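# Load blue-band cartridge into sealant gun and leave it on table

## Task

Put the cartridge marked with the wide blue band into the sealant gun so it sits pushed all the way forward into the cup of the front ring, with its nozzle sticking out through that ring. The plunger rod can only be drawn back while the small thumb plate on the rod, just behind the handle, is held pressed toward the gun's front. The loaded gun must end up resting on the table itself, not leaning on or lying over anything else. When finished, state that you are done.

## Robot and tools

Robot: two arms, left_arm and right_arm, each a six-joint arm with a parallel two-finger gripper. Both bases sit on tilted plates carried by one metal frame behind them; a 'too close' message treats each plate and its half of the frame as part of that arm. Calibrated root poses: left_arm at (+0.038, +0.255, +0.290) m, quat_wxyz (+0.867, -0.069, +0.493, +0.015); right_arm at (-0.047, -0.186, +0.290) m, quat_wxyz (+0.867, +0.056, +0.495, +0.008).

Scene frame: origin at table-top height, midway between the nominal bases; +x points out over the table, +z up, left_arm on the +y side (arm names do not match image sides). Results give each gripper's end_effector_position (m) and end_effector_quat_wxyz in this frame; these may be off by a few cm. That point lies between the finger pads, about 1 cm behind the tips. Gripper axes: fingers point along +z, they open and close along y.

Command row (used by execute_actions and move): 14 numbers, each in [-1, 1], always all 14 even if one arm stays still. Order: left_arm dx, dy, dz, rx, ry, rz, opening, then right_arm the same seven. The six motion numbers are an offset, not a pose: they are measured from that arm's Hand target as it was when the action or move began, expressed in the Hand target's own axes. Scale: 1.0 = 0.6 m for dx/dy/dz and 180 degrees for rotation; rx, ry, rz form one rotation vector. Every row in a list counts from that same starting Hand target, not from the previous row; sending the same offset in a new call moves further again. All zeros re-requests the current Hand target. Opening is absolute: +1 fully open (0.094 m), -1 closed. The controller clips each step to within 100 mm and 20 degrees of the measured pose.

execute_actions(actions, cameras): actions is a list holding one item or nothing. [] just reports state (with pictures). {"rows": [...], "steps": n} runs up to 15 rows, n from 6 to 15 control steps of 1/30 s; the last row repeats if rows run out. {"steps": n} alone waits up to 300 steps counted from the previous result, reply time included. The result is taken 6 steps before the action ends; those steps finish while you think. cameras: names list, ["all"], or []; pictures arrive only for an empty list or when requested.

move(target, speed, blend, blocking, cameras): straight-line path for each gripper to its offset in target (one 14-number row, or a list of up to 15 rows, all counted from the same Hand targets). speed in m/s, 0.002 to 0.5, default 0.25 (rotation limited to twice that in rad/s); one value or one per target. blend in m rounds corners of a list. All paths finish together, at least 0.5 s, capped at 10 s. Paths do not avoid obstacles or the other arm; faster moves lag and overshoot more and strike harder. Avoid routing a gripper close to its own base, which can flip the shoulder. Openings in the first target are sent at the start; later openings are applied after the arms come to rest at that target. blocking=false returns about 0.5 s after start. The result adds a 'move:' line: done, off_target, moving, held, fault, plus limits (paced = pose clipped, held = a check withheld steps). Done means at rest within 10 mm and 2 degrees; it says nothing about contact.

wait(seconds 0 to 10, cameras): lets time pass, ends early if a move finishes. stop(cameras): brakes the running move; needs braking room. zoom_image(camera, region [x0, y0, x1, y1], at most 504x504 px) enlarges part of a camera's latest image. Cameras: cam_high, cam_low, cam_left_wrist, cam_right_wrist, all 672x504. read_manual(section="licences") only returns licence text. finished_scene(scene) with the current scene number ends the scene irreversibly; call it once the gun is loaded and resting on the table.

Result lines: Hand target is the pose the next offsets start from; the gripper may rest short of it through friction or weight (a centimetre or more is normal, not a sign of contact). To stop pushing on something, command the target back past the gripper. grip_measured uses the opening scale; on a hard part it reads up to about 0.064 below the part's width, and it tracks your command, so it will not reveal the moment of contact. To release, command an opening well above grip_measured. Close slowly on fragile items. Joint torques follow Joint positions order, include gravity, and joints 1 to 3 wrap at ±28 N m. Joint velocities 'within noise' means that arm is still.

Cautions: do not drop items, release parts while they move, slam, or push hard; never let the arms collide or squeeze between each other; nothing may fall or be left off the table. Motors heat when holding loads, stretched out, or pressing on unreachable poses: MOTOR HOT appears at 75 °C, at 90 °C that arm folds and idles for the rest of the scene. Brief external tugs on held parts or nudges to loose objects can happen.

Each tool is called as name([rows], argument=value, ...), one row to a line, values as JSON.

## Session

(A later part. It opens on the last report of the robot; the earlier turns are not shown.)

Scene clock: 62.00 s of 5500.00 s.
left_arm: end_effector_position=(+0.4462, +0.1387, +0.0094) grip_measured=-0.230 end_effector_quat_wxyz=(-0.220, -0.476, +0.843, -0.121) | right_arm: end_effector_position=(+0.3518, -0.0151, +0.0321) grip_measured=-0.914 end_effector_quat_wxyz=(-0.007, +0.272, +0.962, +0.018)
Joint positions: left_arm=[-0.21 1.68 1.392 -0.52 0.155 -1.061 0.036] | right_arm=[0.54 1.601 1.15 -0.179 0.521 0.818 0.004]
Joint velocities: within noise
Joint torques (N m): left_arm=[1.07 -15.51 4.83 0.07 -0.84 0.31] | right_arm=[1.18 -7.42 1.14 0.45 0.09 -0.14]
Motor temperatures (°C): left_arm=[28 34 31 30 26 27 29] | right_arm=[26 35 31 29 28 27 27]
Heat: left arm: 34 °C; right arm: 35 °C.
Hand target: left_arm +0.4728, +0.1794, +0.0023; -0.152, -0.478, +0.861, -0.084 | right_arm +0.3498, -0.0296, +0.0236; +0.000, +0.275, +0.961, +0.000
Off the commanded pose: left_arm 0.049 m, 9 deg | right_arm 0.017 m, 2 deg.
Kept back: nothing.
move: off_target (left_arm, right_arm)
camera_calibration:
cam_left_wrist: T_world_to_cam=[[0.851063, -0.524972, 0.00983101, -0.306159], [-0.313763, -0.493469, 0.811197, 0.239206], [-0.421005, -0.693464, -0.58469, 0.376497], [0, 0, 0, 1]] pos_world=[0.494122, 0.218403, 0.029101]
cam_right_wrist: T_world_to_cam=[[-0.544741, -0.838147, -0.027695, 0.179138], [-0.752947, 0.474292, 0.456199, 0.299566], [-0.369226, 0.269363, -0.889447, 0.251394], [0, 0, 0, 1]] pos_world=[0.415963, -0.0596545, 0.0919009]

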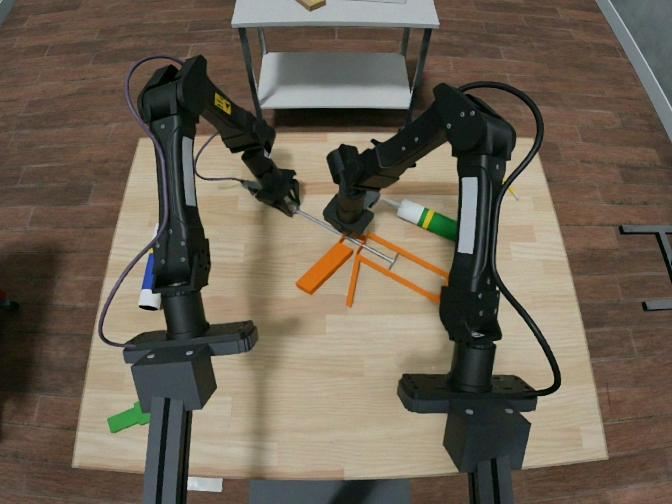

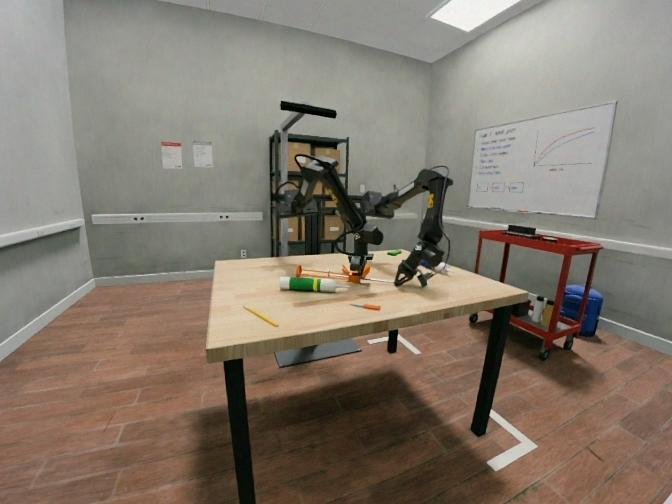

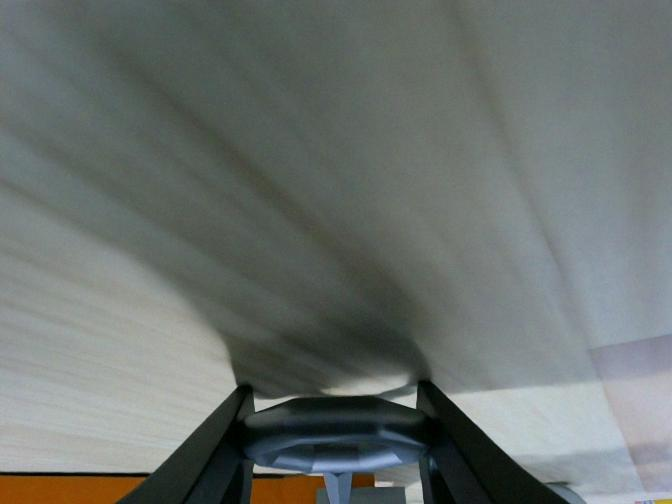

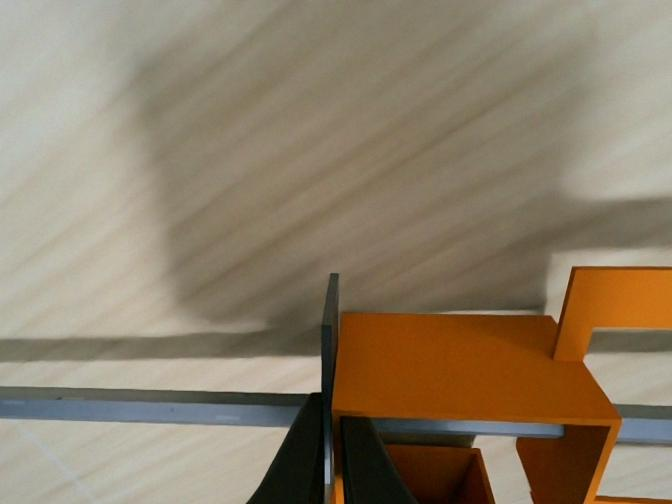

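move(target=[-0.11,0,-0.047,0,0,0,-1, 0,0,0,0,0,0,-1], speed=0.08)

Scene clock: 63.43 s of 5500.00 s.
left_arm: end_effector_position=(+0.4909, +0.2095, +0.0154) grip_measured=-0.230 end_effector_quat_wxyz=(-0.197, -0.480, +0.847, -0.111) | right_arm: end_effector_position=(+0.3586, -0.0075, +0.0350) grip_measured=-0.914 end_effector_quat_wxyz=(-0.003, +0.276, +0.960, +0.040)
Joint positions: left_arm=[-0.04 1.694 1.596 -0.703 0.232 -0.944 0.036] | right_arm=[0.543 1.594 1.15 -0.152 0.49 0.811 0.004]
Joint velocities: within noise
Joint torques (N m): left_arm=[1.77 -13.45 7.57 0.05 -0.4 0.27] | right_arm=[1.05 -7.01 1.24 0.22 0.36 -0.11]
Motor temperatures (°C): left_arm=[28 35 31 30 26 27 29] | right_arm=[25 35 30 29 28 27 27]
Heat: left arm: 35 °C; right arm: 35 °C.
Hand target: left_arm +0.5108, +0.2402, +0.0062; -0.152, -0.478, +0.861, -0.084 | right_arm +0.3499, -0.0296, +0.0237; +0.000, +0.275, +0.961, +0.000
Off the commanded pose: left_arm 0.038 m, 6 deg | right_arm 0.026 m, 5 deg.
Kept back: nothing.
move: off_target (left_arm, right_arm)
camera_calibration:
cam_left_wrist: T_world_to_cam=[[0.85253, -0.522537, 0.0121184, -0.308308], [-0.335023, -0.528507, 0.780026, 0.301521], [-0.401188, -0.669056, -0.62563, 0.433696], [0, 0, 0, 1]] pos_world=[0.537852, 0.28842, 0.0398751]
cam_right_wrist: T_world_to_cam=[[-0.550779, -0.831483, -0.0726525, 0.193046], [-0.758571, 0.462366, 0.459117, 0.301564], [-0.348156, 0.307984, -0.8854, 0.247022], [0, 0, 0, 1]] pos_world=[0.421086, -0.0549973, 0.0942856]

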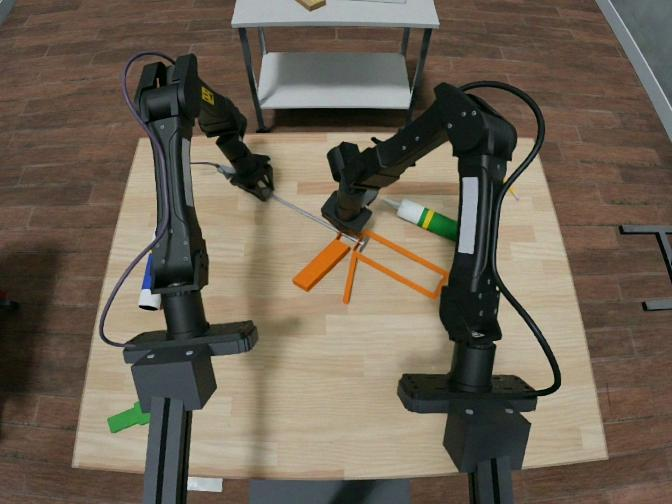

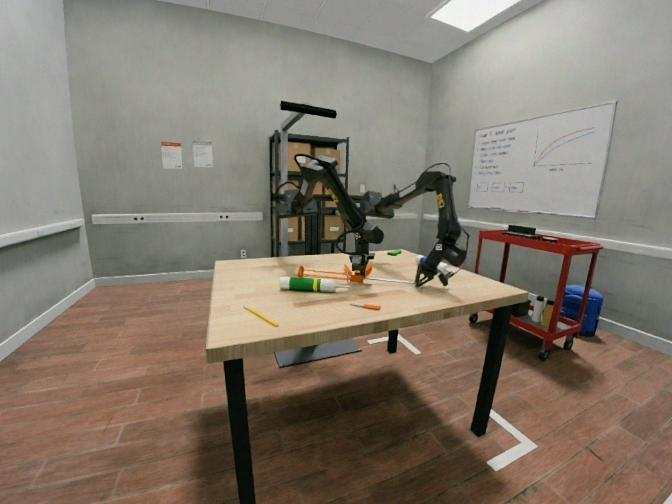

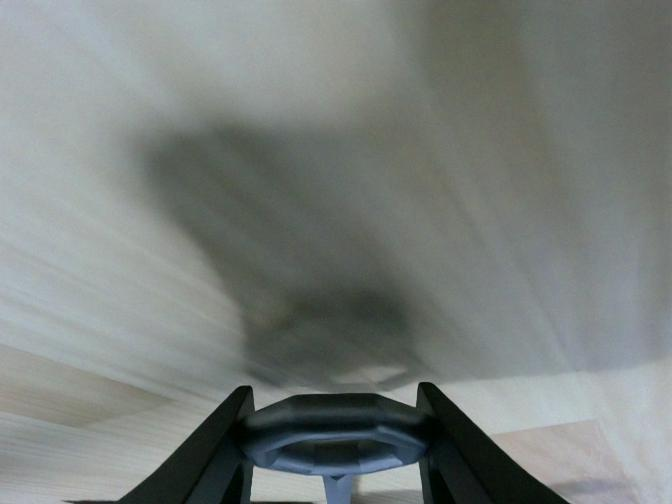

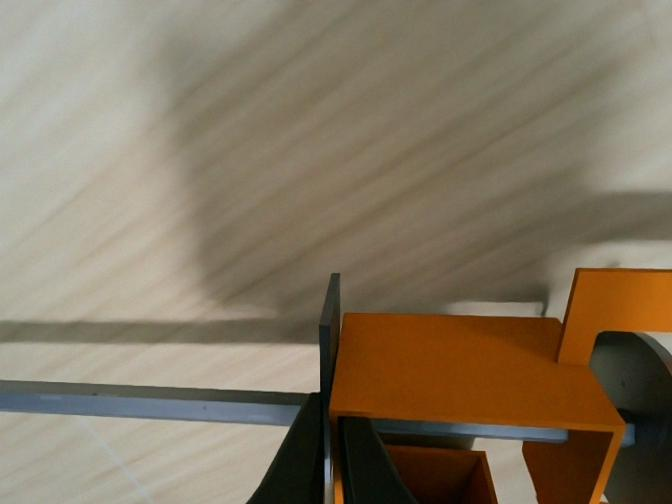

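move(target=[-0.03,0,-0.012,0,0,0,-1, 0,-0.02,0,0,0,0,-1], speed=0.06, cameras=["cam_right_wrist","cam_high"])

zoom_image(camera="cam_high", region=[240, 180, 480, 320])

Scene clock: 64.37 s of 5500.00 s.
left_arm: end_effector_position=(+0.5005, +0.2234, +0.0166) grip_measured=-0.230 end_effector_quat_wxyz=(-0.200, -0.479, +0.847, -0.113) | right_arm: end_effector_position=(+0.3598, -0.0060, +0.0353) grip_measured=-0.914 end_effector_quat_wxyz=(+0.008, +0.279, +0.958, +0.058)
Joint positions: left_arm=[-0.001 1.719 1.671 -0.764 0.264 -0.912 0.036] | right_arm=[0.537 1.58 1.111 -0.086 0.466 0.795 0.004]
Joint velocities: within noise
Joint torques (N m): left_arm=[2.25 -13.81 8.03 0.07 -0.43 0.23] | right_arm=[-0.17 -7.72 0.55 -0.03 0.45 -0.09]
Motor temperatures (°C): left_arm=[27 35 32 30 26 27 29] | right_arm=[25 35 30 29 28 27 27]
Heat: left arm: 35 °C; right arm: 35 °C.
Hand target: left_arm +0.5210, +0.2567, +0.0068; -0.152, -0.478, +0.861, -0.084 | right_arm +0.3435, -0.0398, +0.0236; +0.000, +0.275, +0.961, +0.000
Off the commanded pose: left_arm 0.040 m, 7 deg | right_arm 0.039 m, 7 deg.
Kept back: nothing.
move: off_target (left_arm, right_arm)
camera_calibration:
cam_right_wrist: T_world_to_cam=[[-0.555337, -0.824086, -0.111732, 0.19802], [-0.767863, 0.456515, 0.449423, 0.305346], [-0.319356, 0.335376, -0.886304, 0.237111], [0, 0, 0, 1]] pos_world=[0.420154, -0.0557311, 0.0950485]
Images, in order (width x height): cam_high 672x504, cam_right_wrist 672x504.

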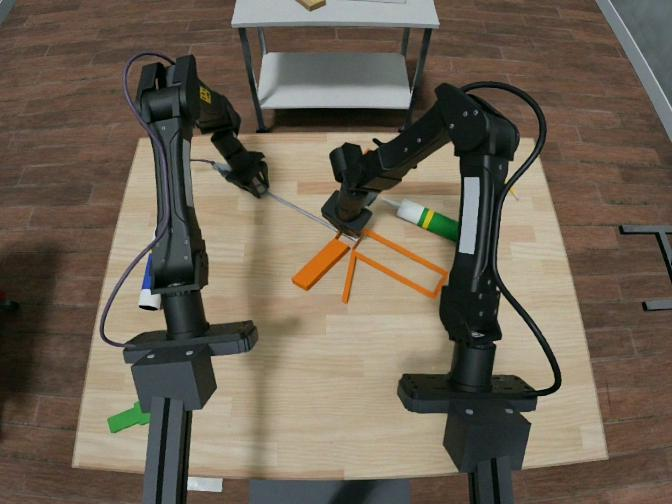

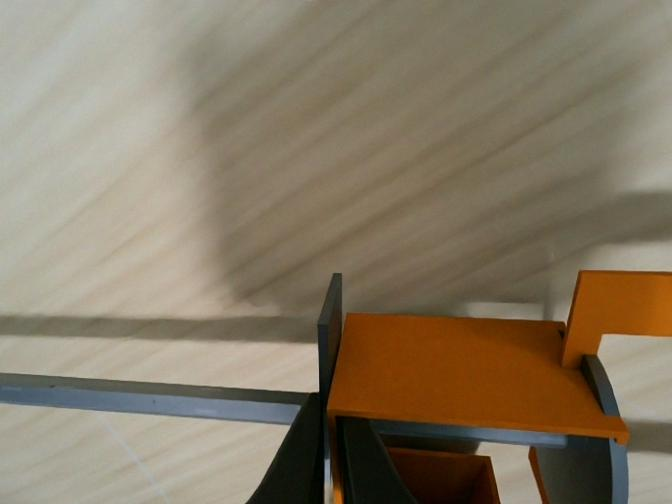

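Scaled by 2.100 from the camera's 672x504 image, which has a finer 960x720 frame.

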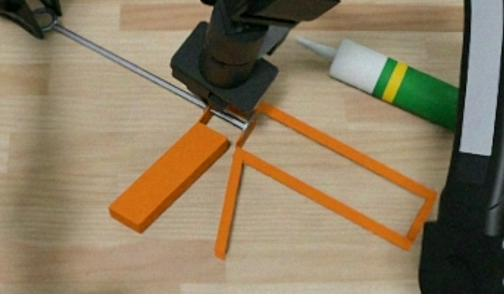

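move([
  [0.047,0,0.017,0,0,0,-1, 0,0.042,0,0,0,0,-1],
  [-0.0727,0.0792,-0.0265,0,0,0,-1, 0.079,0.169,0,0,0,0,-1],
], speed=0.08)

Scene clock: 66.80 s of 5500.00 s.
left_arm: end_effector_position=(+0.5008, +0.2926, +0.0171) grip_measured=-0.230 end_effector_quat_wxyz=(-0.180, -0.490, +0.845, -0.119) | right_arm: end_effector_position=(+0.3749, +0.0688, +0.0369) grip_measured=-0.913 end_effector_quat_wxyz=(+0.014, +0.268, +0.963, +0.022)
Joint positions: left_arm=[0.192 1.712 1.681 -0.78 0.398 -0.792 0.036] | right_arm=[0.715 1.817 1.436 -0.273 0.679 0.911 0.004]
Joint velocities: within noise
Joint torques (N m): left_arm=[3.07 -13.16 6.46 0.03 -0.42 0.38] | right_arm=[5.6 -4.55 3.47 0.01 0.16 0.42]
Motor temperatures (°C): left_arm=[27 37 32 30 26 27 29] | right_arm=[26 35 30 29 28 27 27]
Heat: left arm: 37 °C; right arm: 35 °C.
Hand target: left_arm +0.5053, +0.3211, +0.0069; -0.152, -0.478, +0.861, -0.085 | right_arm +0.3569, +0.0714, +0.0237; +0.000, +0.275, +0.961, +0.000
Off the commanded pose: left_arm 0.031 m, 6 deg | right_arm 0.022 m, 3 deg.
Kept back: nothing.
move: off_target (left_arm, right_arm)
camera_calibration:
cam_left_wrist: T_world_to_cam=[[0.864428, -0.501292, 0.038361, -0.285949], [-0.348506, -0.542471, 0.764375, 0.358568], [-0.362365, -0.674116, -0.64363, 0.476714], [0, 0, 0, 1]] pos_world=[0.54489, 0.372529, 0.0437166]
cam_right_wrist: T_world_to_cam=[[-0.537581, -0.841876, -0.0474494, 0.260442], [-0.774997, 0.471136, 0.421202, 0.284749], [-0.332245, 0.263203, -0.905725, 0.228681], [0, 0, 0, 1]] pos_world=[0.436666, 0.0249144, 0.0995432]

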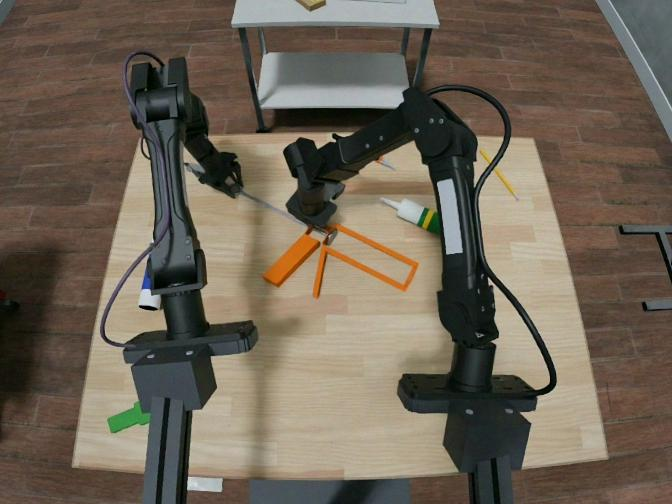

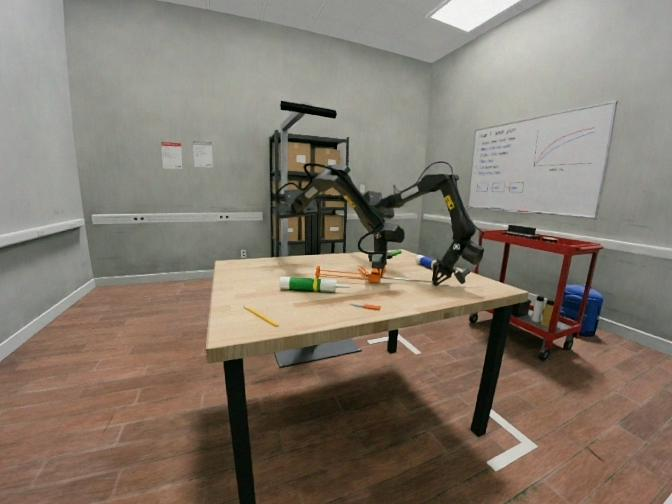

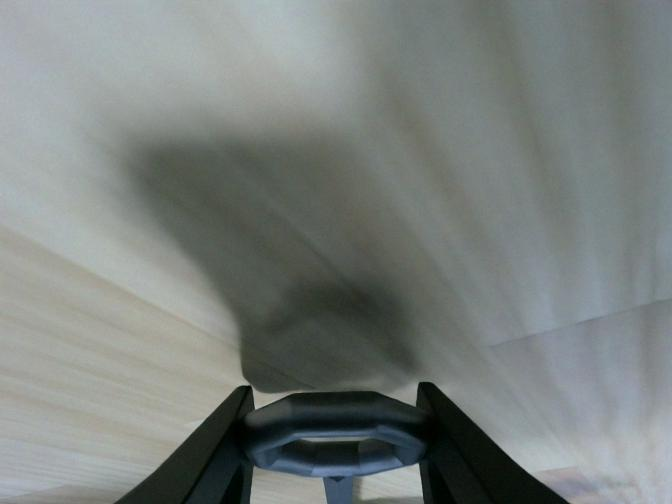

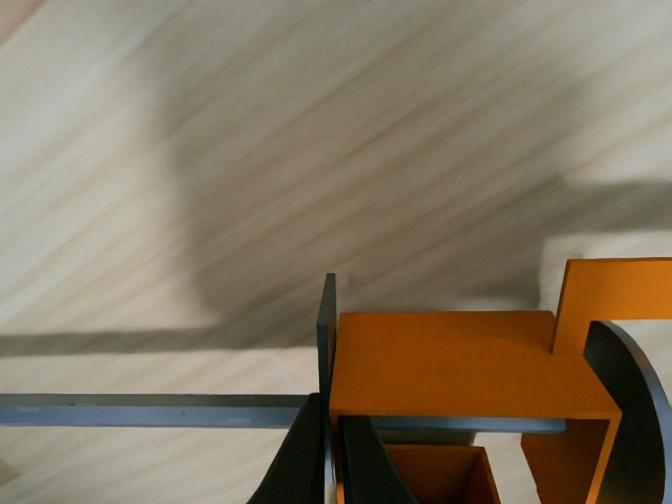

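move(target=[-0.047,0,-0.017,0,0,0,-1, 0,-0.025,0,0,0,0,-1], speed=0.08, cameras=["cam_right_wrist","cam_high"])

Scene clock: 67.80 s of 5500.00 s.
left_arm: end_effector_position=(+0.5078, +0.3047, +0.0184) grip_measured=-0.230 end_effector_quat_wxyz=(-0.199, -0.484, +0.843, -0.124) | right_arm: end_effector_position=(+0.3745, +0.0723, +0.0363) grip_measured=-0.913 end_effector_quat_wxyz=(+0.022, +0.279, +0.960, +0.034)
Joint positions: left_arm=[0.231 1.779 1.818 -0.904 0.444 -0.739 0.036] | right_arm=[0.718 1.811 1.404 -0.213 0.671 0.912 0.004]
Joint velocities: within noise
Joint torques (N m): left_arm=[5.05 -13.59 8.12 0.09 -0.5 0.26] | right_arm=[4.11 -6.78 0.49 -0.04 0.11 0.31]
Motor temperatures (°C): left_arm=[27 37 32 30 26 27 29] | right_arm=[26 36 30 29 28 27 27]
Heat: left arm: 37 °C; right arm: 36 °C.
Hand target: left_arm +0.5211, +0.3466, +0.0068; -0.152, -0.478, +0.861, -0.084 | right_arm +0.3489, +0.0587, +0.0237; +0.000, +0.275, +0.961, +0.000
Off the commanded pose: left_arm 0.045 m, 7 deg | right_arm 0.032 m, 5 deg.
Kept back: nothing.
move: off_target (left_arm, right_arm)
camera_calibration:
cam_right_wrist: T_world_to_cam=[[-0.554376, -0.828844, -0.075395, 0.269507], [-0.773587, 0.479759, 0.413997, 0.282165], [-0.306968, 0.287835, -0.90715, 0.215977], [0, 0, 0, 1]] pos_world=[0.433985, 0.0258426, 0.0994272]
Images, in order (width x height): cam_high 672x504, cam_right_wrist 672x504.

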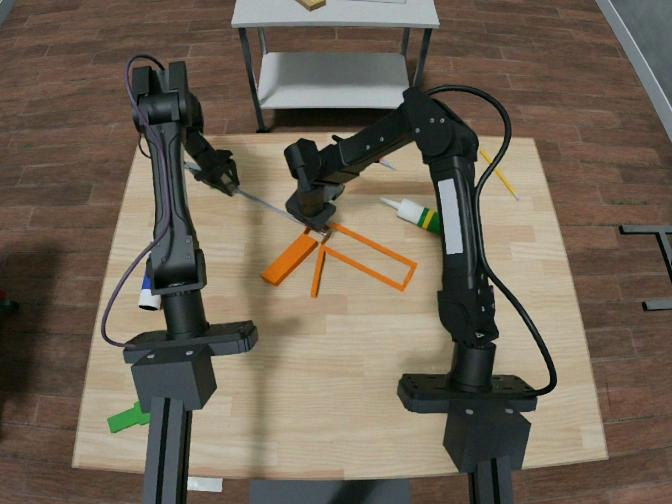

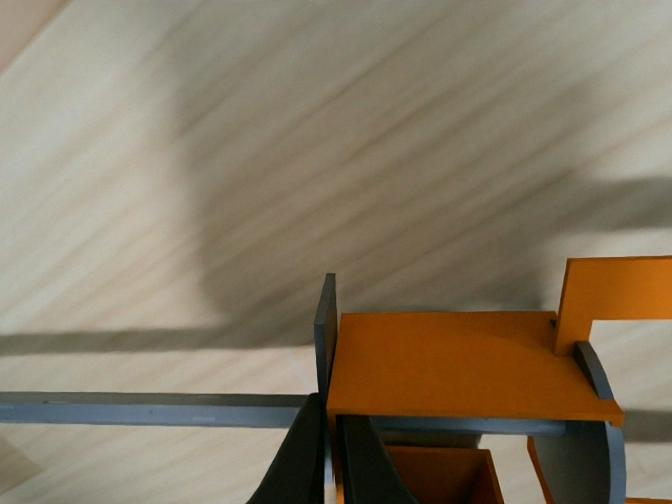

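move(target=[0.039,0,0.014,0,0,0,-1, 0,0.036,0,0,0,0,-1], speed=0.08, cameras=["cam_right_wrist"])

Scene clock: 68.80 s of 5500.00 s.
left_arm: end_effector_position=(+0.5054, +0.3055, +0.0142) grip_measured=-0.230 end_effector_quat_wxyz=(-0.189, -0.487, +0.844, -0.123) | right_arm: end_effector_position=(+0.3761, +0.0738, +0.0366) grip_measured=-0.913 end_effector_quat_wxyz=(+0.011, +0.269, +0.963, +0.020)
Joint positions: left_arm=[0.23 1.765 1.772 -0.85 0.436 -0.753 0.036] | right_arm=[0.723 1.837 1.47 -0.301 0.684 0.923 0.004]
Joint velocities: within noise
Joint torques (N m): left_arm=[1.07 -16.4 2.15 0.31 -0.75 0.08] | right_arm=[5.72 -4.57 3.59 0.1 0.15 0.37]
Motor temperatures (°C): left_arm=[27 37 32 30 26 27 29] | right_arm=[26 36 30 29 28 27 27]
Heat: left arm: 37 °C; right arm: 36 °C.
Hand target: left_arm +0.5080, +0.3254, +0.0069; -0.152, -0.478, +0.861, -0.085 | right_arm +0.3603, +0.0770, +0.0237; +0.000, +0.275, +0.961, +0.000
Off the commanded pose: left_arm 0.021 m, 7 deg | right_arm 0.021 m, 3 deg.
Kept back: nothing.
move: off_target (left_arm, right_arm)
camera_calibration:
cam_right_wrist: T_world_to_cam=[[-0.538214, -0.841753, -0.0421475, 0.265336], [-0.771732, 0.472109, 0.426078, 0.281945], [-0.338754, 0.261848, -0.903704, 0.230033], [0, 0, 0, 1]] pos_world=[0.438319, 0.0300045, 0.0989343]
Images, in order (width x height): cam_right_wrist 672x504.

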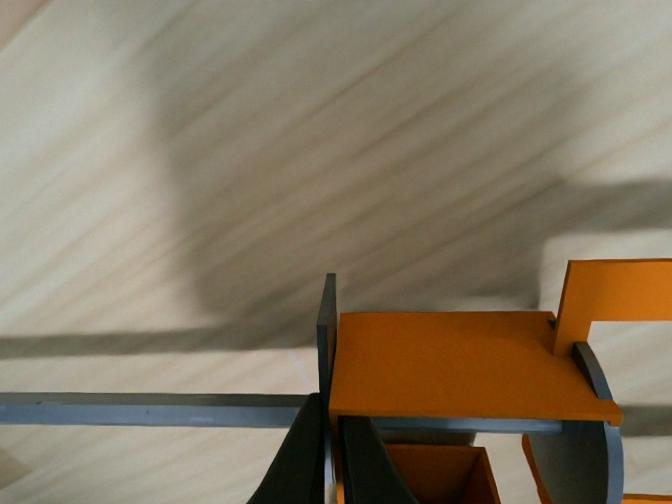

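move(target=[0,0,0,0,0,0,-1, 0,0,0,0,0,0,-0.5], speed=0.08, cameras=["cam_right_wrist"])

Scene clock: 69.73 s of 5500.00 s.
left_arm: end_effector_position=(+0.5051, +0.3053, +0.0142) grip_measured=-0.230 end_effector_quat_wxyz=(-0.190, -0.488, +0.843, -0.122) | right_arm: end_effector_position=(+0.3777, +0.0774, +0.0372) grip_measured=-0.502 end_effector_quat_wxyz=(+0.010, +0.290, +0.957, +0.026)
Joint positions: left_arm=[0.229 1.764 1.771 -0.85 0.435 -0.754 0.036] | right_arm=[0.725 1.84 1.477 -0.298 0.676 0.964 0.023]
Joint velocities: within noise
Joint torques (N m): left_arm=[1.11 -16.49 2.19 0.33 -0.73 0.08] | right_arm=[5.55 -4.81 3.33 0.01 0.21 0.09]
Motor temperatures (°C): left_arm=[27 38 32 29 26 27 29] | right_arm=[26 36 30 29 28 27 27]
Heat: left arm: 38 °C; right arm: 36 °C.
Hand target: left_arm +0.5081, +0.3254, +0.0069; -0.152, -0.478, +0.861, -0.085 | right_arm +0.3604, +0.0770, +0.0237; +0.000, +0.275, +0.961, +0.000
Off the commanded pose: left_arm 0.022 m, 7 deg | right_arm 0.022 m, 4 deg.
Kept back: nothing.
move: off_target (left_arm, right_arm)
camera_calibration:
cam_right_wrist: T_world_to_cam=[[-0.57478, -0.816579, -0.0531648, 0.281495], [-0.750536, 0.500174, 0.431882, 0.270807], [-0.326074, 0.288139, -0.900362, 0.223205], [0, 0, 0, 1]] pos_world=[0.437829, 0.0300982, 0.0989741]
Images, in order (width x height): cam_right_wrist 672x504.

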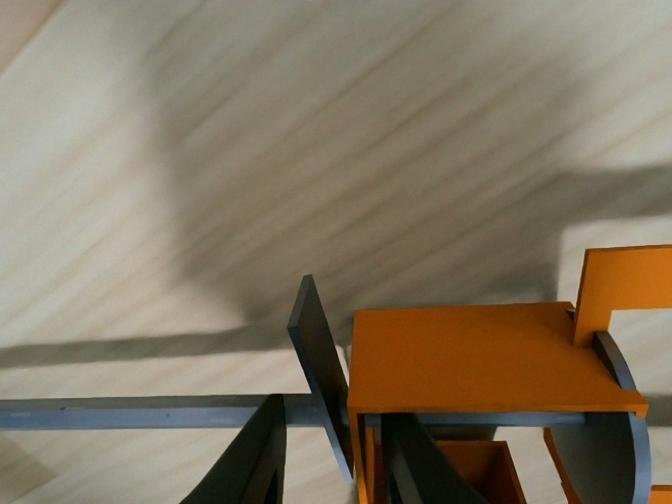

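move(target=[0,0,0,0,0,0,-1, -0.017,0.0105,-0.1,0,0,0,-0.4], speed=0.06, cameras=["cam_right_wrist"])

Scene clock: 71.47 s of 5500.00 s.
left_arm: end_effector_position=(+0.5051, +0.3053, +0.0142) grip_measured=-0.230 end_effector_quat_wxyz=(-0.190, -0.488, +0.843, -0.122) | right_arm: end_effector_position=(+0.3551, +0.0733, +0.0599) grip_measured=-0.401 end_effector_quat_wxyz=(-0.018, +0.261, +0.965, -0.013)
Joint positions: left_arm=[0.229 1.764 1.771 -0.85 0.435 -0.754 0.036] | right_arm=[0.783 1.821 1.497 -0.494 0.742 1.038 0.028]
Joint velocities: within noise
Joint torques (N m): left_arm=[1.11 -16.49 2.18 0.33 -0.73 0.07] | right_arm=[8.39 -10.92 4.46 -0.14 0.23 0.1]
Motor temperatures (°C): left_arm=[27 39 32 29 26 27 29] | right_arm=[26 36 30 29 28 27 27]
Heat: left arm: 39 °C; right arm: 36 °C.
Hand target: left_arm +0.5081, +0.3254, +0.0069; -0.152, -0.478, +0.861, -0.085 | right_arm +0.3723, +0.0769, +0.0837; +0.000, +0.275, +0.961, +0.000
Off the commanded pose: left_arm 0.022 m, 7 deg | right_arm 0.030 m, 3 deg.
Kept back: nothing.
move: off_target (left_arm, right_arm)
camera_calibration:
cam_right_wrist: T_world_to_cam=[[-0.525556, -0.849907, 0.038083, 0.245894], [-0.746962, 0.4824, 0.457535, 0.24464], [-0.407233, 0.212013, -0.888376, 0.271172], [0, 0, 0, 1]] pos_world=[0.422398, 0.0334809, 0.119607]
Images, in order (width x height): cam_right_wrist 672x504.

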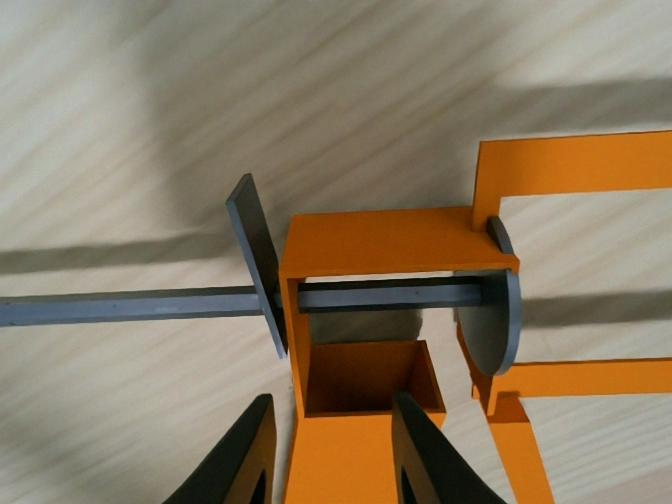

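move(target=[0.02,0,0,0,0,0,0.3, 0,0,-0.133,0,0,0,-0.2], speed=0.1, cameras=["cam_left_wrist"])

Scene clock: 73.47 s of 5500.00 s.
left_arm: end_effector_position=(+0.5032, +0.3079, +0.0145) grip_measured=+0.298 end_effector_quat_wxyz=(-0.169, -0.483, +0.852, -0.107) | right_arm: end_effector_position=(+0.3570, +0.0763, +0.1418) grip_measured=-0.201 end_effector_quat_wxyz=(-0.017, +0.259, +0.966, -0.015)
Joint positions: left_arm=[0.218 1.724 1.705 -0.786 0.384 -0.762 0.061] | right_arm=[0.949 1.713 1.56 -0.798 0.851 1.217 0.038]
Joint velocities: within noise
Joint torques (N m): left_arm=[0.12 -16.05 2.07 0.22 -0.36 -0.03] | right_arm=[8.25 -9.48 5.18 -0.19 0.22 0.08]
Motor temperatures (°C): left_arm=[27 40 31 29 26 26 29] | right_arm=[27 37 30 29 28 27 27]
Heat: left arm: 40 °C; right arm: 37 °C.
Hand target: left_arm +0.5020, +0.3159, +0.0110; -0.152, -0.478, +0.861, -0.084 | right_arm +0.3722, +0.0768, +0.1635; +0.000, +0.275, +0.961, +0.000
Off the commanded pose: left_arm 0.009 m, 3 deg | right_arm 0.027 m, 3 deg.
Kept back: nothing.
move: off_target (left_arm, right_arm)
camera_calibration:
cam_left_wrist: T_world_to_cam=[[0.854176, -0.518994, 0.0320763, -0.26963], [-0.367191, -0.558357, 0.743914, 0.384225], [-0.368177, -0.647211, -0.667505, 0.481209], [0, 0, 0, 1]] pos_world=[0.548566, 0.386042, 0.0440286]
Images, in order (width x height): cam_left_wrist 672x504.

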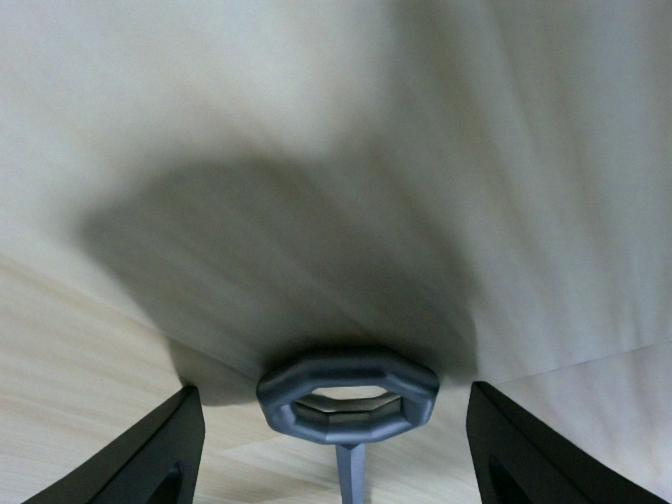

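move([
  [0.057,0,-0.157,0,0,0,0.6, -0.05,-0.15,0.0,0,0,0,0],
  [0.0753,0.515,-0.166,-0.0581,-0.1008,0.3301,0.6, -0.194,-0.6975,0.039,0,0,0,0],
], speed=0.2, blend=0.03)

Scene clock: 79.03 s of 5500.00 s.
left_arm: end_effector_position=(+0.2374, +0.4705, +0.1208) grip_measured=+0.598 end_effector_quat_wxyz=(-0.008, +0.016, +1.000, +0.003) | right_arm: end_effector_position=(+0.2374, -0.3299, +0.1391) grip_measured=-0.001 end_effector_quat_wxyz=(-0.019, +0.291, +0.957, +0.003)
Joint positions: left_arm=[1.14 1.254 0.559 -0.152 0.809 0.881 0.075] | right_arm=[-0.857 0.962 0.67 -0.422 -0.614 0.033 0.047]
Joint velocities: within noise
Joint torques (N m): left_arm=[4.15 -3.51 1.4 0.4 0.21 0.04] | right_arm=[-2.48 -3.32 5.09 0.42 -0.12 -0.14]
Motor temperatures (°C): left_arm=[27 41 31 29 26 26 29] | right_arm=[27 37 30 29 28 27 27]
Heat: left arm: 41 °C; right arm: 37 °C.
Hand target: left_arm +0.2352, +0.4723, +0.1200; +0.000, +0.017, +1.000, +0.000 | right_arm +0.2498, -0.3399, +0.1400; +0.000, +0.275, +0.961, +0.000
Off the commanded pose: left_arm 0.003 m, 1 deg | right_arm 0.016 m, 3 deg.
Kept back: nothing.
move: off_target (right_arm)
camera_calibration:
cam_left_wrist: T_world_to_cam=[[-0.0477228, -0.998858, 0.00221636, 0.481965], [-0.897425, 0.0438506, 0.438982, 0.177803], [-0.438578, 0.0189604, -0.898493, 0.290685], [0, 0, 0, 1]] pos_world=[0.310054, 0.468106, 0.182058]
cam_right_wrist: T_world_to_cam=[[-0.577499, -0.816347, 0.00850274, -0.134189], [-0.719347, 0.513749, 0.467549, 0.317455], [-0.38605, 0.263893, -0.883926, 0.390505], [0, 0, 0, 1]] pos_world=[0.301621, -0.375688, 0.197893]

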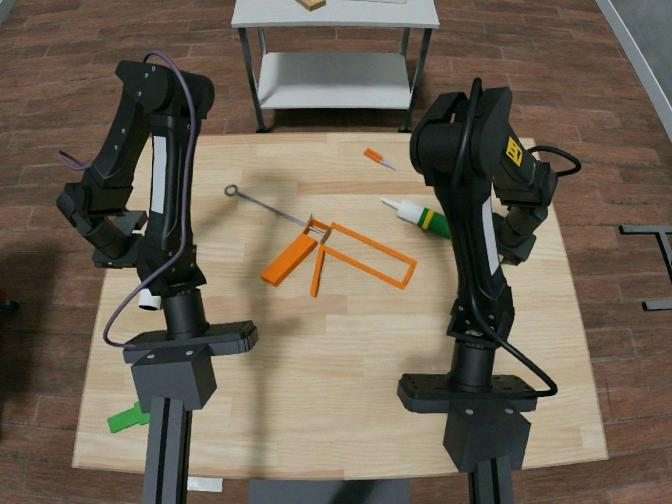

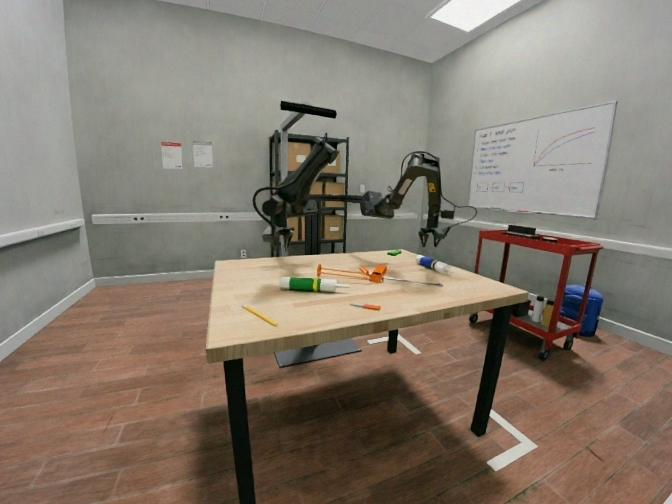

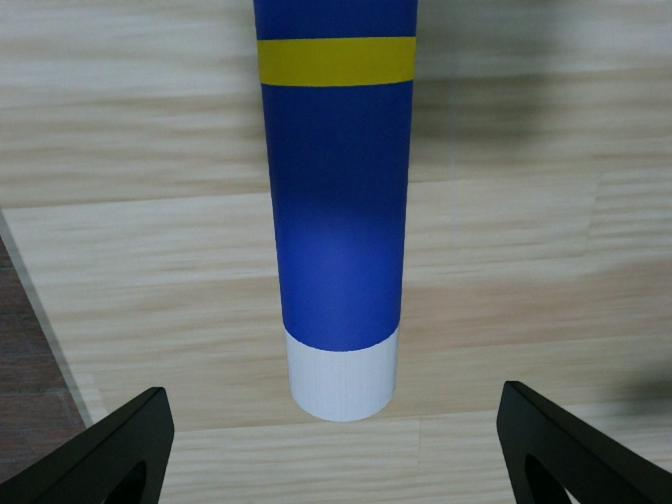

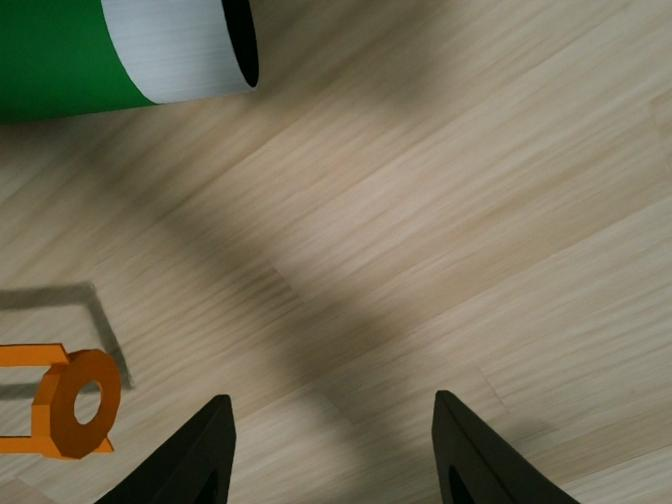

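move(target=[0.029,0,0.142,0,0,0,1, 0,0,0,0,0,0,0], speed=0.12, cameras=["cam_left_wrist"])

Scene clock: 81.20 s of 5500.00 s.
left_arm: end_effector_position=(+0.2211, +0.4737, +0.0400) grip_measured=+0.998 end_effector_quat_wxyz=(+0.001, +0.019, +1.000, +0.002) | right_arm: end_effector_position=(+0.2374, -0.3299, +0.1391) grip_measured=-0.001 end_effector_quat_wxyz=(-0.019, +0.290, +0.957, +0.003)
Joint positions: left_arm=[0.95 1.611 0.532 0.372 0.688 0.694 0.094] | right_arm=[-0.857 0.962 0.67 -0.422 -0.614 0.032 0.047]
Joint velocities: within noise
Joint torques (N m): left_arm=[3.07 -4.41 -0.13 0.47 -0.08 -0.07] | right_arm=[-2.48 -3.3 5.09 0.41 -0.12 -0.14]
Motor temperatures (°C): left_arm=[27 40 31 29 26 26 29] | right_arm=[27 37 30 29 28 27 27]
Heat: left arm: 40 °C; right arm: 37 °C.
Hand target: left_arm +0.2179, +0.4728, +0.0348; +0.000, +0.017, +1.000, +0.000 | right_arm +0.2498, -0.3399, +0.1400; +0.000, +0.275, +0.961, +0.000
Off the commanded pose: left_arm 0.006 m, 0 deg | right_arm 0.016 m, 3 deg.
Kept back: nothing.
move: off_target (right_arm)
camera_calibration:
cam_left_wrist: T_world_to_cam=[[-0.0532601, -0.998572, 0.00413192, 0.485479], [-0.90517, 0.050025, 0.422095, 0.197885], [-0.421699, 0.0187407, -0.906542, 0.207613], [0, 0, 0, 1]] pos_world=[0.292527, 0.470996, 0.102678]
Images, in order (width x height): cam_left_wrist 672x504.

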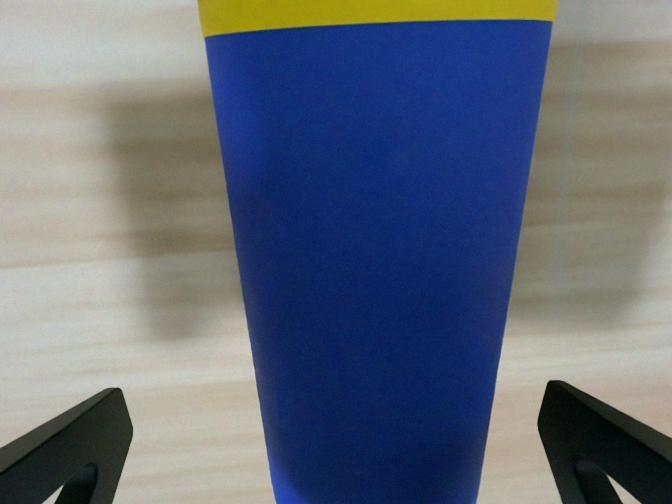

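move(target=[0,-0.016,0.040,0,0,0,1, 0,0,0,0,0,0,0], speed=0.08, cameras=["cam_left_wrist"])

Scene clock: 83.33 s of 5500.00 s.
left_arm: end_effector_position=(+0.2207, +0.4641, +0.0158) grip_measured=+0.998 end_effector_quat_wxyz=(+0.001, +0.022, +1.000, +0.001) | right_arm: end_effector_position=(+0.2373, -0.3302, +0.1391) grip_measured=-0.001 end_effector_quat_wxyz=(-0.019, +0.290, +0.957, +0.003)
Joint positions: left_arm=[0.87 1.697 0.532 0.497 0.626 0.637 0.094] | right_arm=[-0.857 0.962 0.67 -0.422 -0.613 0.03 0.047]
Joint velocities: within noise
Joint torques (N m): left_arm=[3.1 -4.71 -0.66 0.5 -0.09 -0.06] | right_arm=[-2.48 -3.3 5.11 0.42 -0.12 -0.14]
Motor temperatures (°C): left_arm=[27 39 31 29 26 26 29] | right_arm=[26 37 31 29 28 27 27]
Heat: left arm: 39 °C; right arm: 37 °C.
Hand target: left_arm +0.2175, +0.4632, +0.0108; +0.000, +0.017, +1.000, +0.000 | right_arm +0.2498, -0.3399, +0.1400; +0.000, +0.275, +0.961, +0.000
Off the commanded pose: left_arm 0.006 m, 1 deg | right_arm 0.016 m, 3 deg.
Kept back: nothing.
move: off_target (right_arm)
camera_calibration:
cam_left_wrist: T_world_to_cam=[[-0.0599296, -0.998187, 0.00566999, 0.477295], [-0.904534, 0.0567074, 0.422614, 0.204963], [-0.422169, 0.0201984, -0.906292, 0.185079], [0, 0, 0, 1]] pos_world=[0.292135, 0.461068, 0.0784097]
Images, in order (width x height): cam_left_wrist 672x504.

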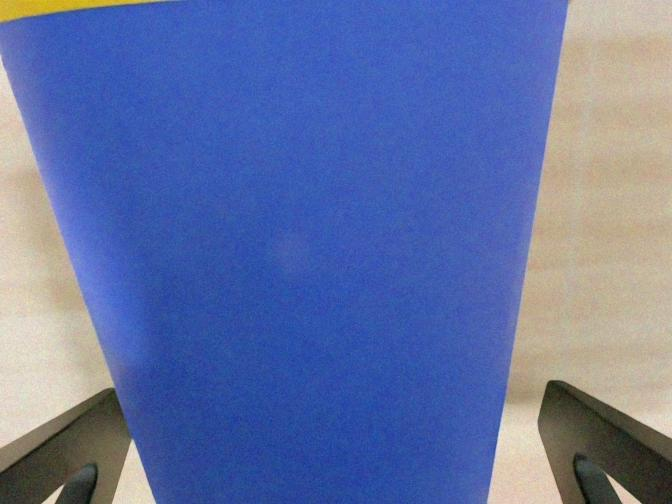

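move(target=[0,0.0035,0,0,0,-0.028,1, 0,0,0,0,0,0,0], speed=0.08, cameras=["cam_left_wrist"])

Scene clock: 84.70 s of 5500.00 s.
left_arm: end_effector_position=(+0.2226, +0.4659, +0.0156) grip_measured=+0.998 end_effector_quat_wxyz=(+0.003, -0.016, +1.000, +0.003) | right_arm: end_effector_position=(+0.2373, -0.3302, +0.1391) grip_measured=-0.001 end_effector_quat_wxyz=(-0.019, +0.290, +0.957, +0.003)
Joint positions: left_arm=[0.87 1.697 0.537 0.498 0.625 0.556 0.094] | right_arm=[-0.857 0.962 0.67 -0.422 -0.613 0.03 0.047]
Joint velocities: within noise
Joint torques (N m): left_arm=[3.52 -4.49 -0.46 0.44 -0.04 -0.07] | right_arm=[-2.47 -3.3 5.09 0.41 -0.12 -0.14]
Motor temperatures (°C): left_arm=[27 38 31 29 26 26 29] | right_arm=[26 36 31 29 28 27 27]
Heat: left arm: 38 °C; right arm: 36 °C.
Hand target: left_arm +0.2177, +0.4654, +0.0108; +0.000, -0.027, +1.000, +0.000 | right_arm +0.2498, -0.3399, +0.1400; +0.000, +0.275, +0.961, +0.000
Off the commanded pose: left_arm 0.007 m, 1 deg | right_arm 0.016 m, 3 deg.
Kept back: nothing.
move: off_target (right_arm)
camera_calibration:
cam_left_wrist: T_world_to_cam=[[0.0175167, -0.999845, 0.00167796, 0.462839], [-0.907769, -0.0152001, 0.419194, 0.240966], [-0.419104, -0.00886608, -0.907895, 0.198512], [0, 0, 0, 1]] pos_world=[0.293831, 0.46819, 0.0784401]
Images, in order (width x height): cam_left_wrist 672x504.

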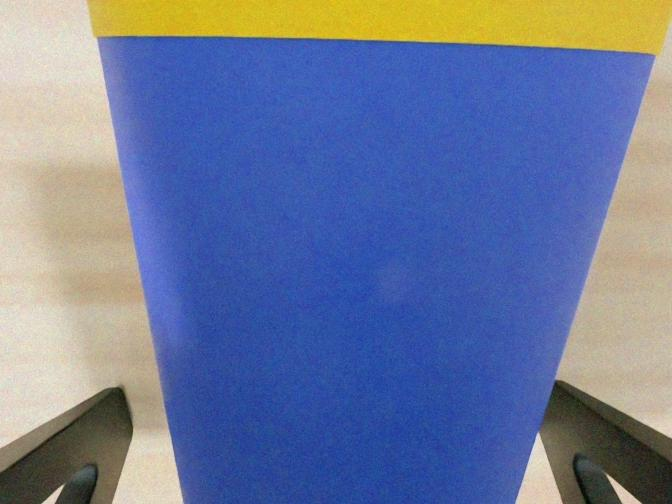

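move(target=[0,-0.006,0,0,0,0.009,0.6, 0,0,0,0,0,0,0], speed=0.08, cameras=["cam_left_wrist"])

Scene clock: 85.63 s of 5500.00 s.
left_arm: end_effector_position=(+0.2232, +0.4652, +0.0150) grip_measured=+0.602 end_effector_quat_wxyz=(+0.003, -0.019, +1.000, +0.003) | right_arm: end_effector_position=(+0.2376, -0.3303, +0.1390) grip_measured=-0.001 end_effector_quat_wxyz=(-0.018, +0.289, +0.957, +0.002)
Joint positions: left_arm=[0.866 1.697 0.537 0.5 0.623 0.548 0.075] | right_arm=[-0.857 0.962 0.67 -0.42 -0.613 0.03 0.047]
Joint velocities: within noise
Joint torques (N m): left_arm=[3.03 -5.05 -1.43 0.51 -0.09 0.09] | right_arm=[-2.48 -3.3 5.11 0.41 -0.12 -0.14]
Motor temperatures (°C): left_arm=[27 38 31 29 26 26 29] | right_arm=[26 36 31 29 28 27 27]
Heat: left arm: 38 °C; right arm: 36 °C.
Hand target: left_arm +0.2179, +0.4618, +0.0108; +0.000, -0.013, +1.000, +0.000 | right_arm +0.2498, -0.3399, +0.1400; +0.000, +0.275, +0.961, +0.000
Off the commanded pose: left_arm 0.008 m, 1 deg | right_arm 0.016 m, 3 deg.
Kept back: nothing.
move: off_target (right_arm)
camera_calibration:
cam_left_wrist: T_world_to_cam=[[0.0225658, -0.999742, 0.00269219, 0.460926], [-0.907972, -0.0193673, 0.418583, 0.243728], [-0.418423, -0.0118901, -0.908175, 0.199544], [0, 0, 0, 1]] pos_world=[0.294391, 0.467899, 0.0779593]
Images, in order (width x height): cam_left_wrist 672x504.

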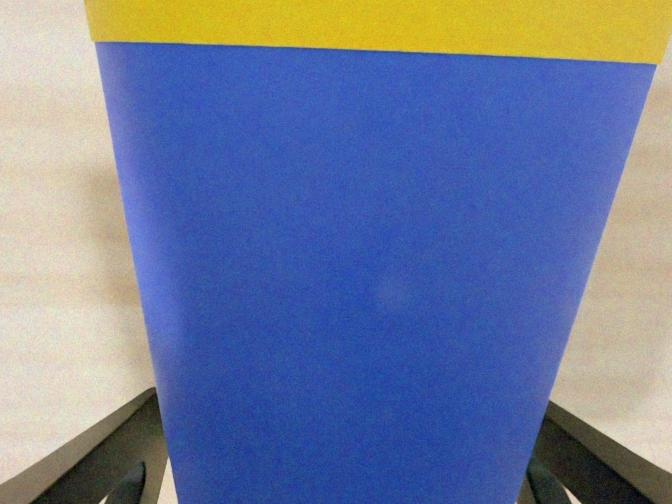

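move(target=[0,0,0,0,0,0,0.15, 0,0,0,0,0,0,0], speed=0.08, cameras=["cam_left_wrist"])

move(target=[0,0,0,0,0,0,-0.05, 0,0,0,0,0,0,0], speed=0.08, cameras=["cam_left_wrist"])

Scene clock: 86.60 s of 5500.00 s.
left_arm: end_effector_position=(+0.2233, +0.4656, +0.0150) grip_measured=+0.152 end_effector_quat_wxyz=(+0.003, -0.017, +1.000, +0.004) | right_arm: end_effector_position=(+0.2376, -0.3303, +0.1390) grip_measured=-0.001 end_effector_quat_wxyz=(-0.018, +0.289, +0.957, +0.002)
Joint positions: left_arm=[0.866 1.697 0.537 0.501 0.622 0.551 0.054] | right_arm=[-0.857 0.962 0.67 -0.42 -0.613 0.03 0.047]
Joint velocities: within noise
Joint torques (N m): left_arm=[3.03 -5.05 -1.44 0.5 -0.1 0.06] | right_arm=[-2.48 -3.3 5.09 0.41 -0.12 -0.14]
Motor temperatures (°C): left_arm=[27 38 31 29 26 26 29] | right_arm=[26 36 31 29 28 27 27]
Heat: left arm: 38 °C; right arm: 36 °C.
Hand target: left_arm +0.2179, +0.4618, +0.0108; +0.000, -0.013, +1.000, +0.000 | right_arm +0.2498, -0.3399, +0.1400; +0.000, +0.275, +0.961, +0.000
Off the commanded pose: left_arm 0.008 m, 1 deg | right_arm 0.016 m, 3 deg.
Kept back: nothing.
move: off_target (right_arm)
camera_calibration:
cam_left_wrist: T_world_to_cam=[[0.0186153, -0.999826, 0.000703947, 0.462285], [-0.908112, -0.0166131, 0.418398, 0.242598], [-0.418314, -0.00842786, -0.908264, 0.197968], [0, 0, 0, 1]] pos_world=[0.294514, 0.467903, 0.0779792]
Images, in order (width x height): cam_left_wrist 672x504.

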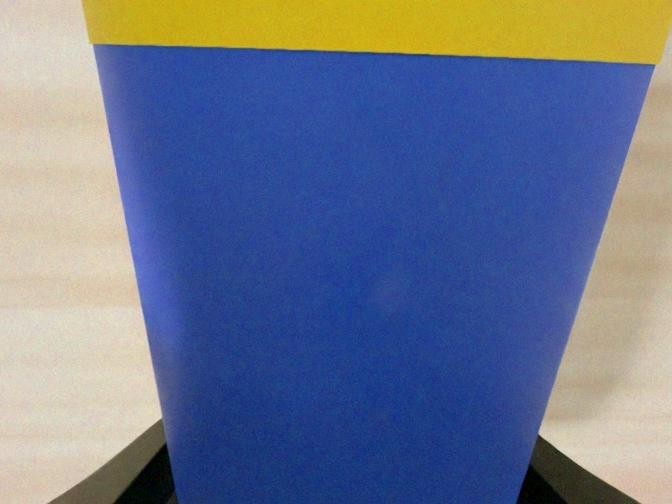

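Scene clock: 87.30 s of 5500.00 s.
left_arm: end_effector_position=(+0.2234, +0.4648, +0.0150) grip_measured=+0.028 end_effector_quat_wxyz=(+0.004, -0.014, +1.000, +0.002) | right_arm: end_effector_position=(+0.2376, -0.3303, +0.1390) grip_measured=-0.001 end_effector_quat_wxyz=(-0.018, +0.289, +0.957, +0.002)
Joint positions: left_arm=[0.866 1.697 0.536 0.501 0.625 0.557 0.048] | right_arm=[-0.857 0.962 0.67 -0.42 -0.613 0.03 0.047]
Joint velocities: within noise
Joint torques (N m): left_arm=[3.04 -5.05 -1.39 0.49 -0.09 0.04] | right_arm=[-2.48 -3.3 5.11 0.41 -0.13 -0.14]
Motor temperatures (°C): left_arm=[27 37 31 29 26 26 29] | right_arm=[26 36 31 29 28 27 26]
Heat: left arm: 37 °C; right arm: 36 °C.
Hand target: left_arm +0.2179, +0.4618, +0.0108; +0.000, -0.013, +1.000, +0.000 | right_arm +0.2498, -0.3399, +0.1400; +0.000, +0.275, +0.961, +0.000
Off the commanded pose: left_arm 0.008 m, 1 deg | right_arm 0.016 m, 3 deg.
Kept back: nothing.
move: off_target (right_arm)
camera_calibration:
cam_left_wrist: T_world_to_cam=[[0.0127032, -0.999912, 0.00390706, 0.462797], [-0.90869, -0.00991353, 0.417353, 0.239699], [-0.417277, -0.00885203, -0.908736, 0.197948], [0, 0, 0, 1]] pos_world=[0.294532, 0.466884, 0.0780353]
Images, in order (width x height): cam_left_wrist 672x504.

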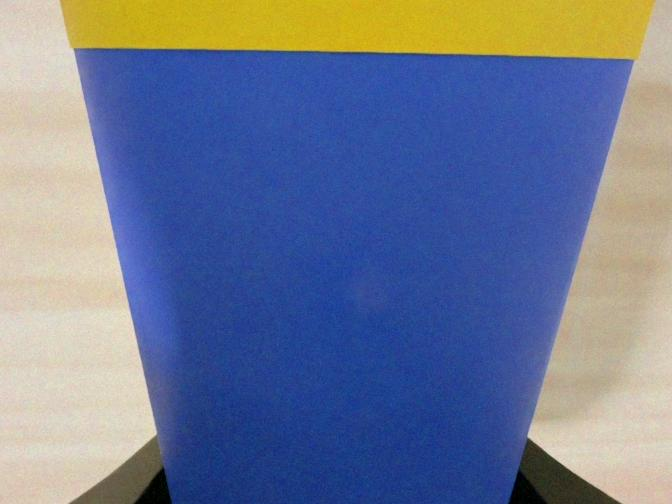

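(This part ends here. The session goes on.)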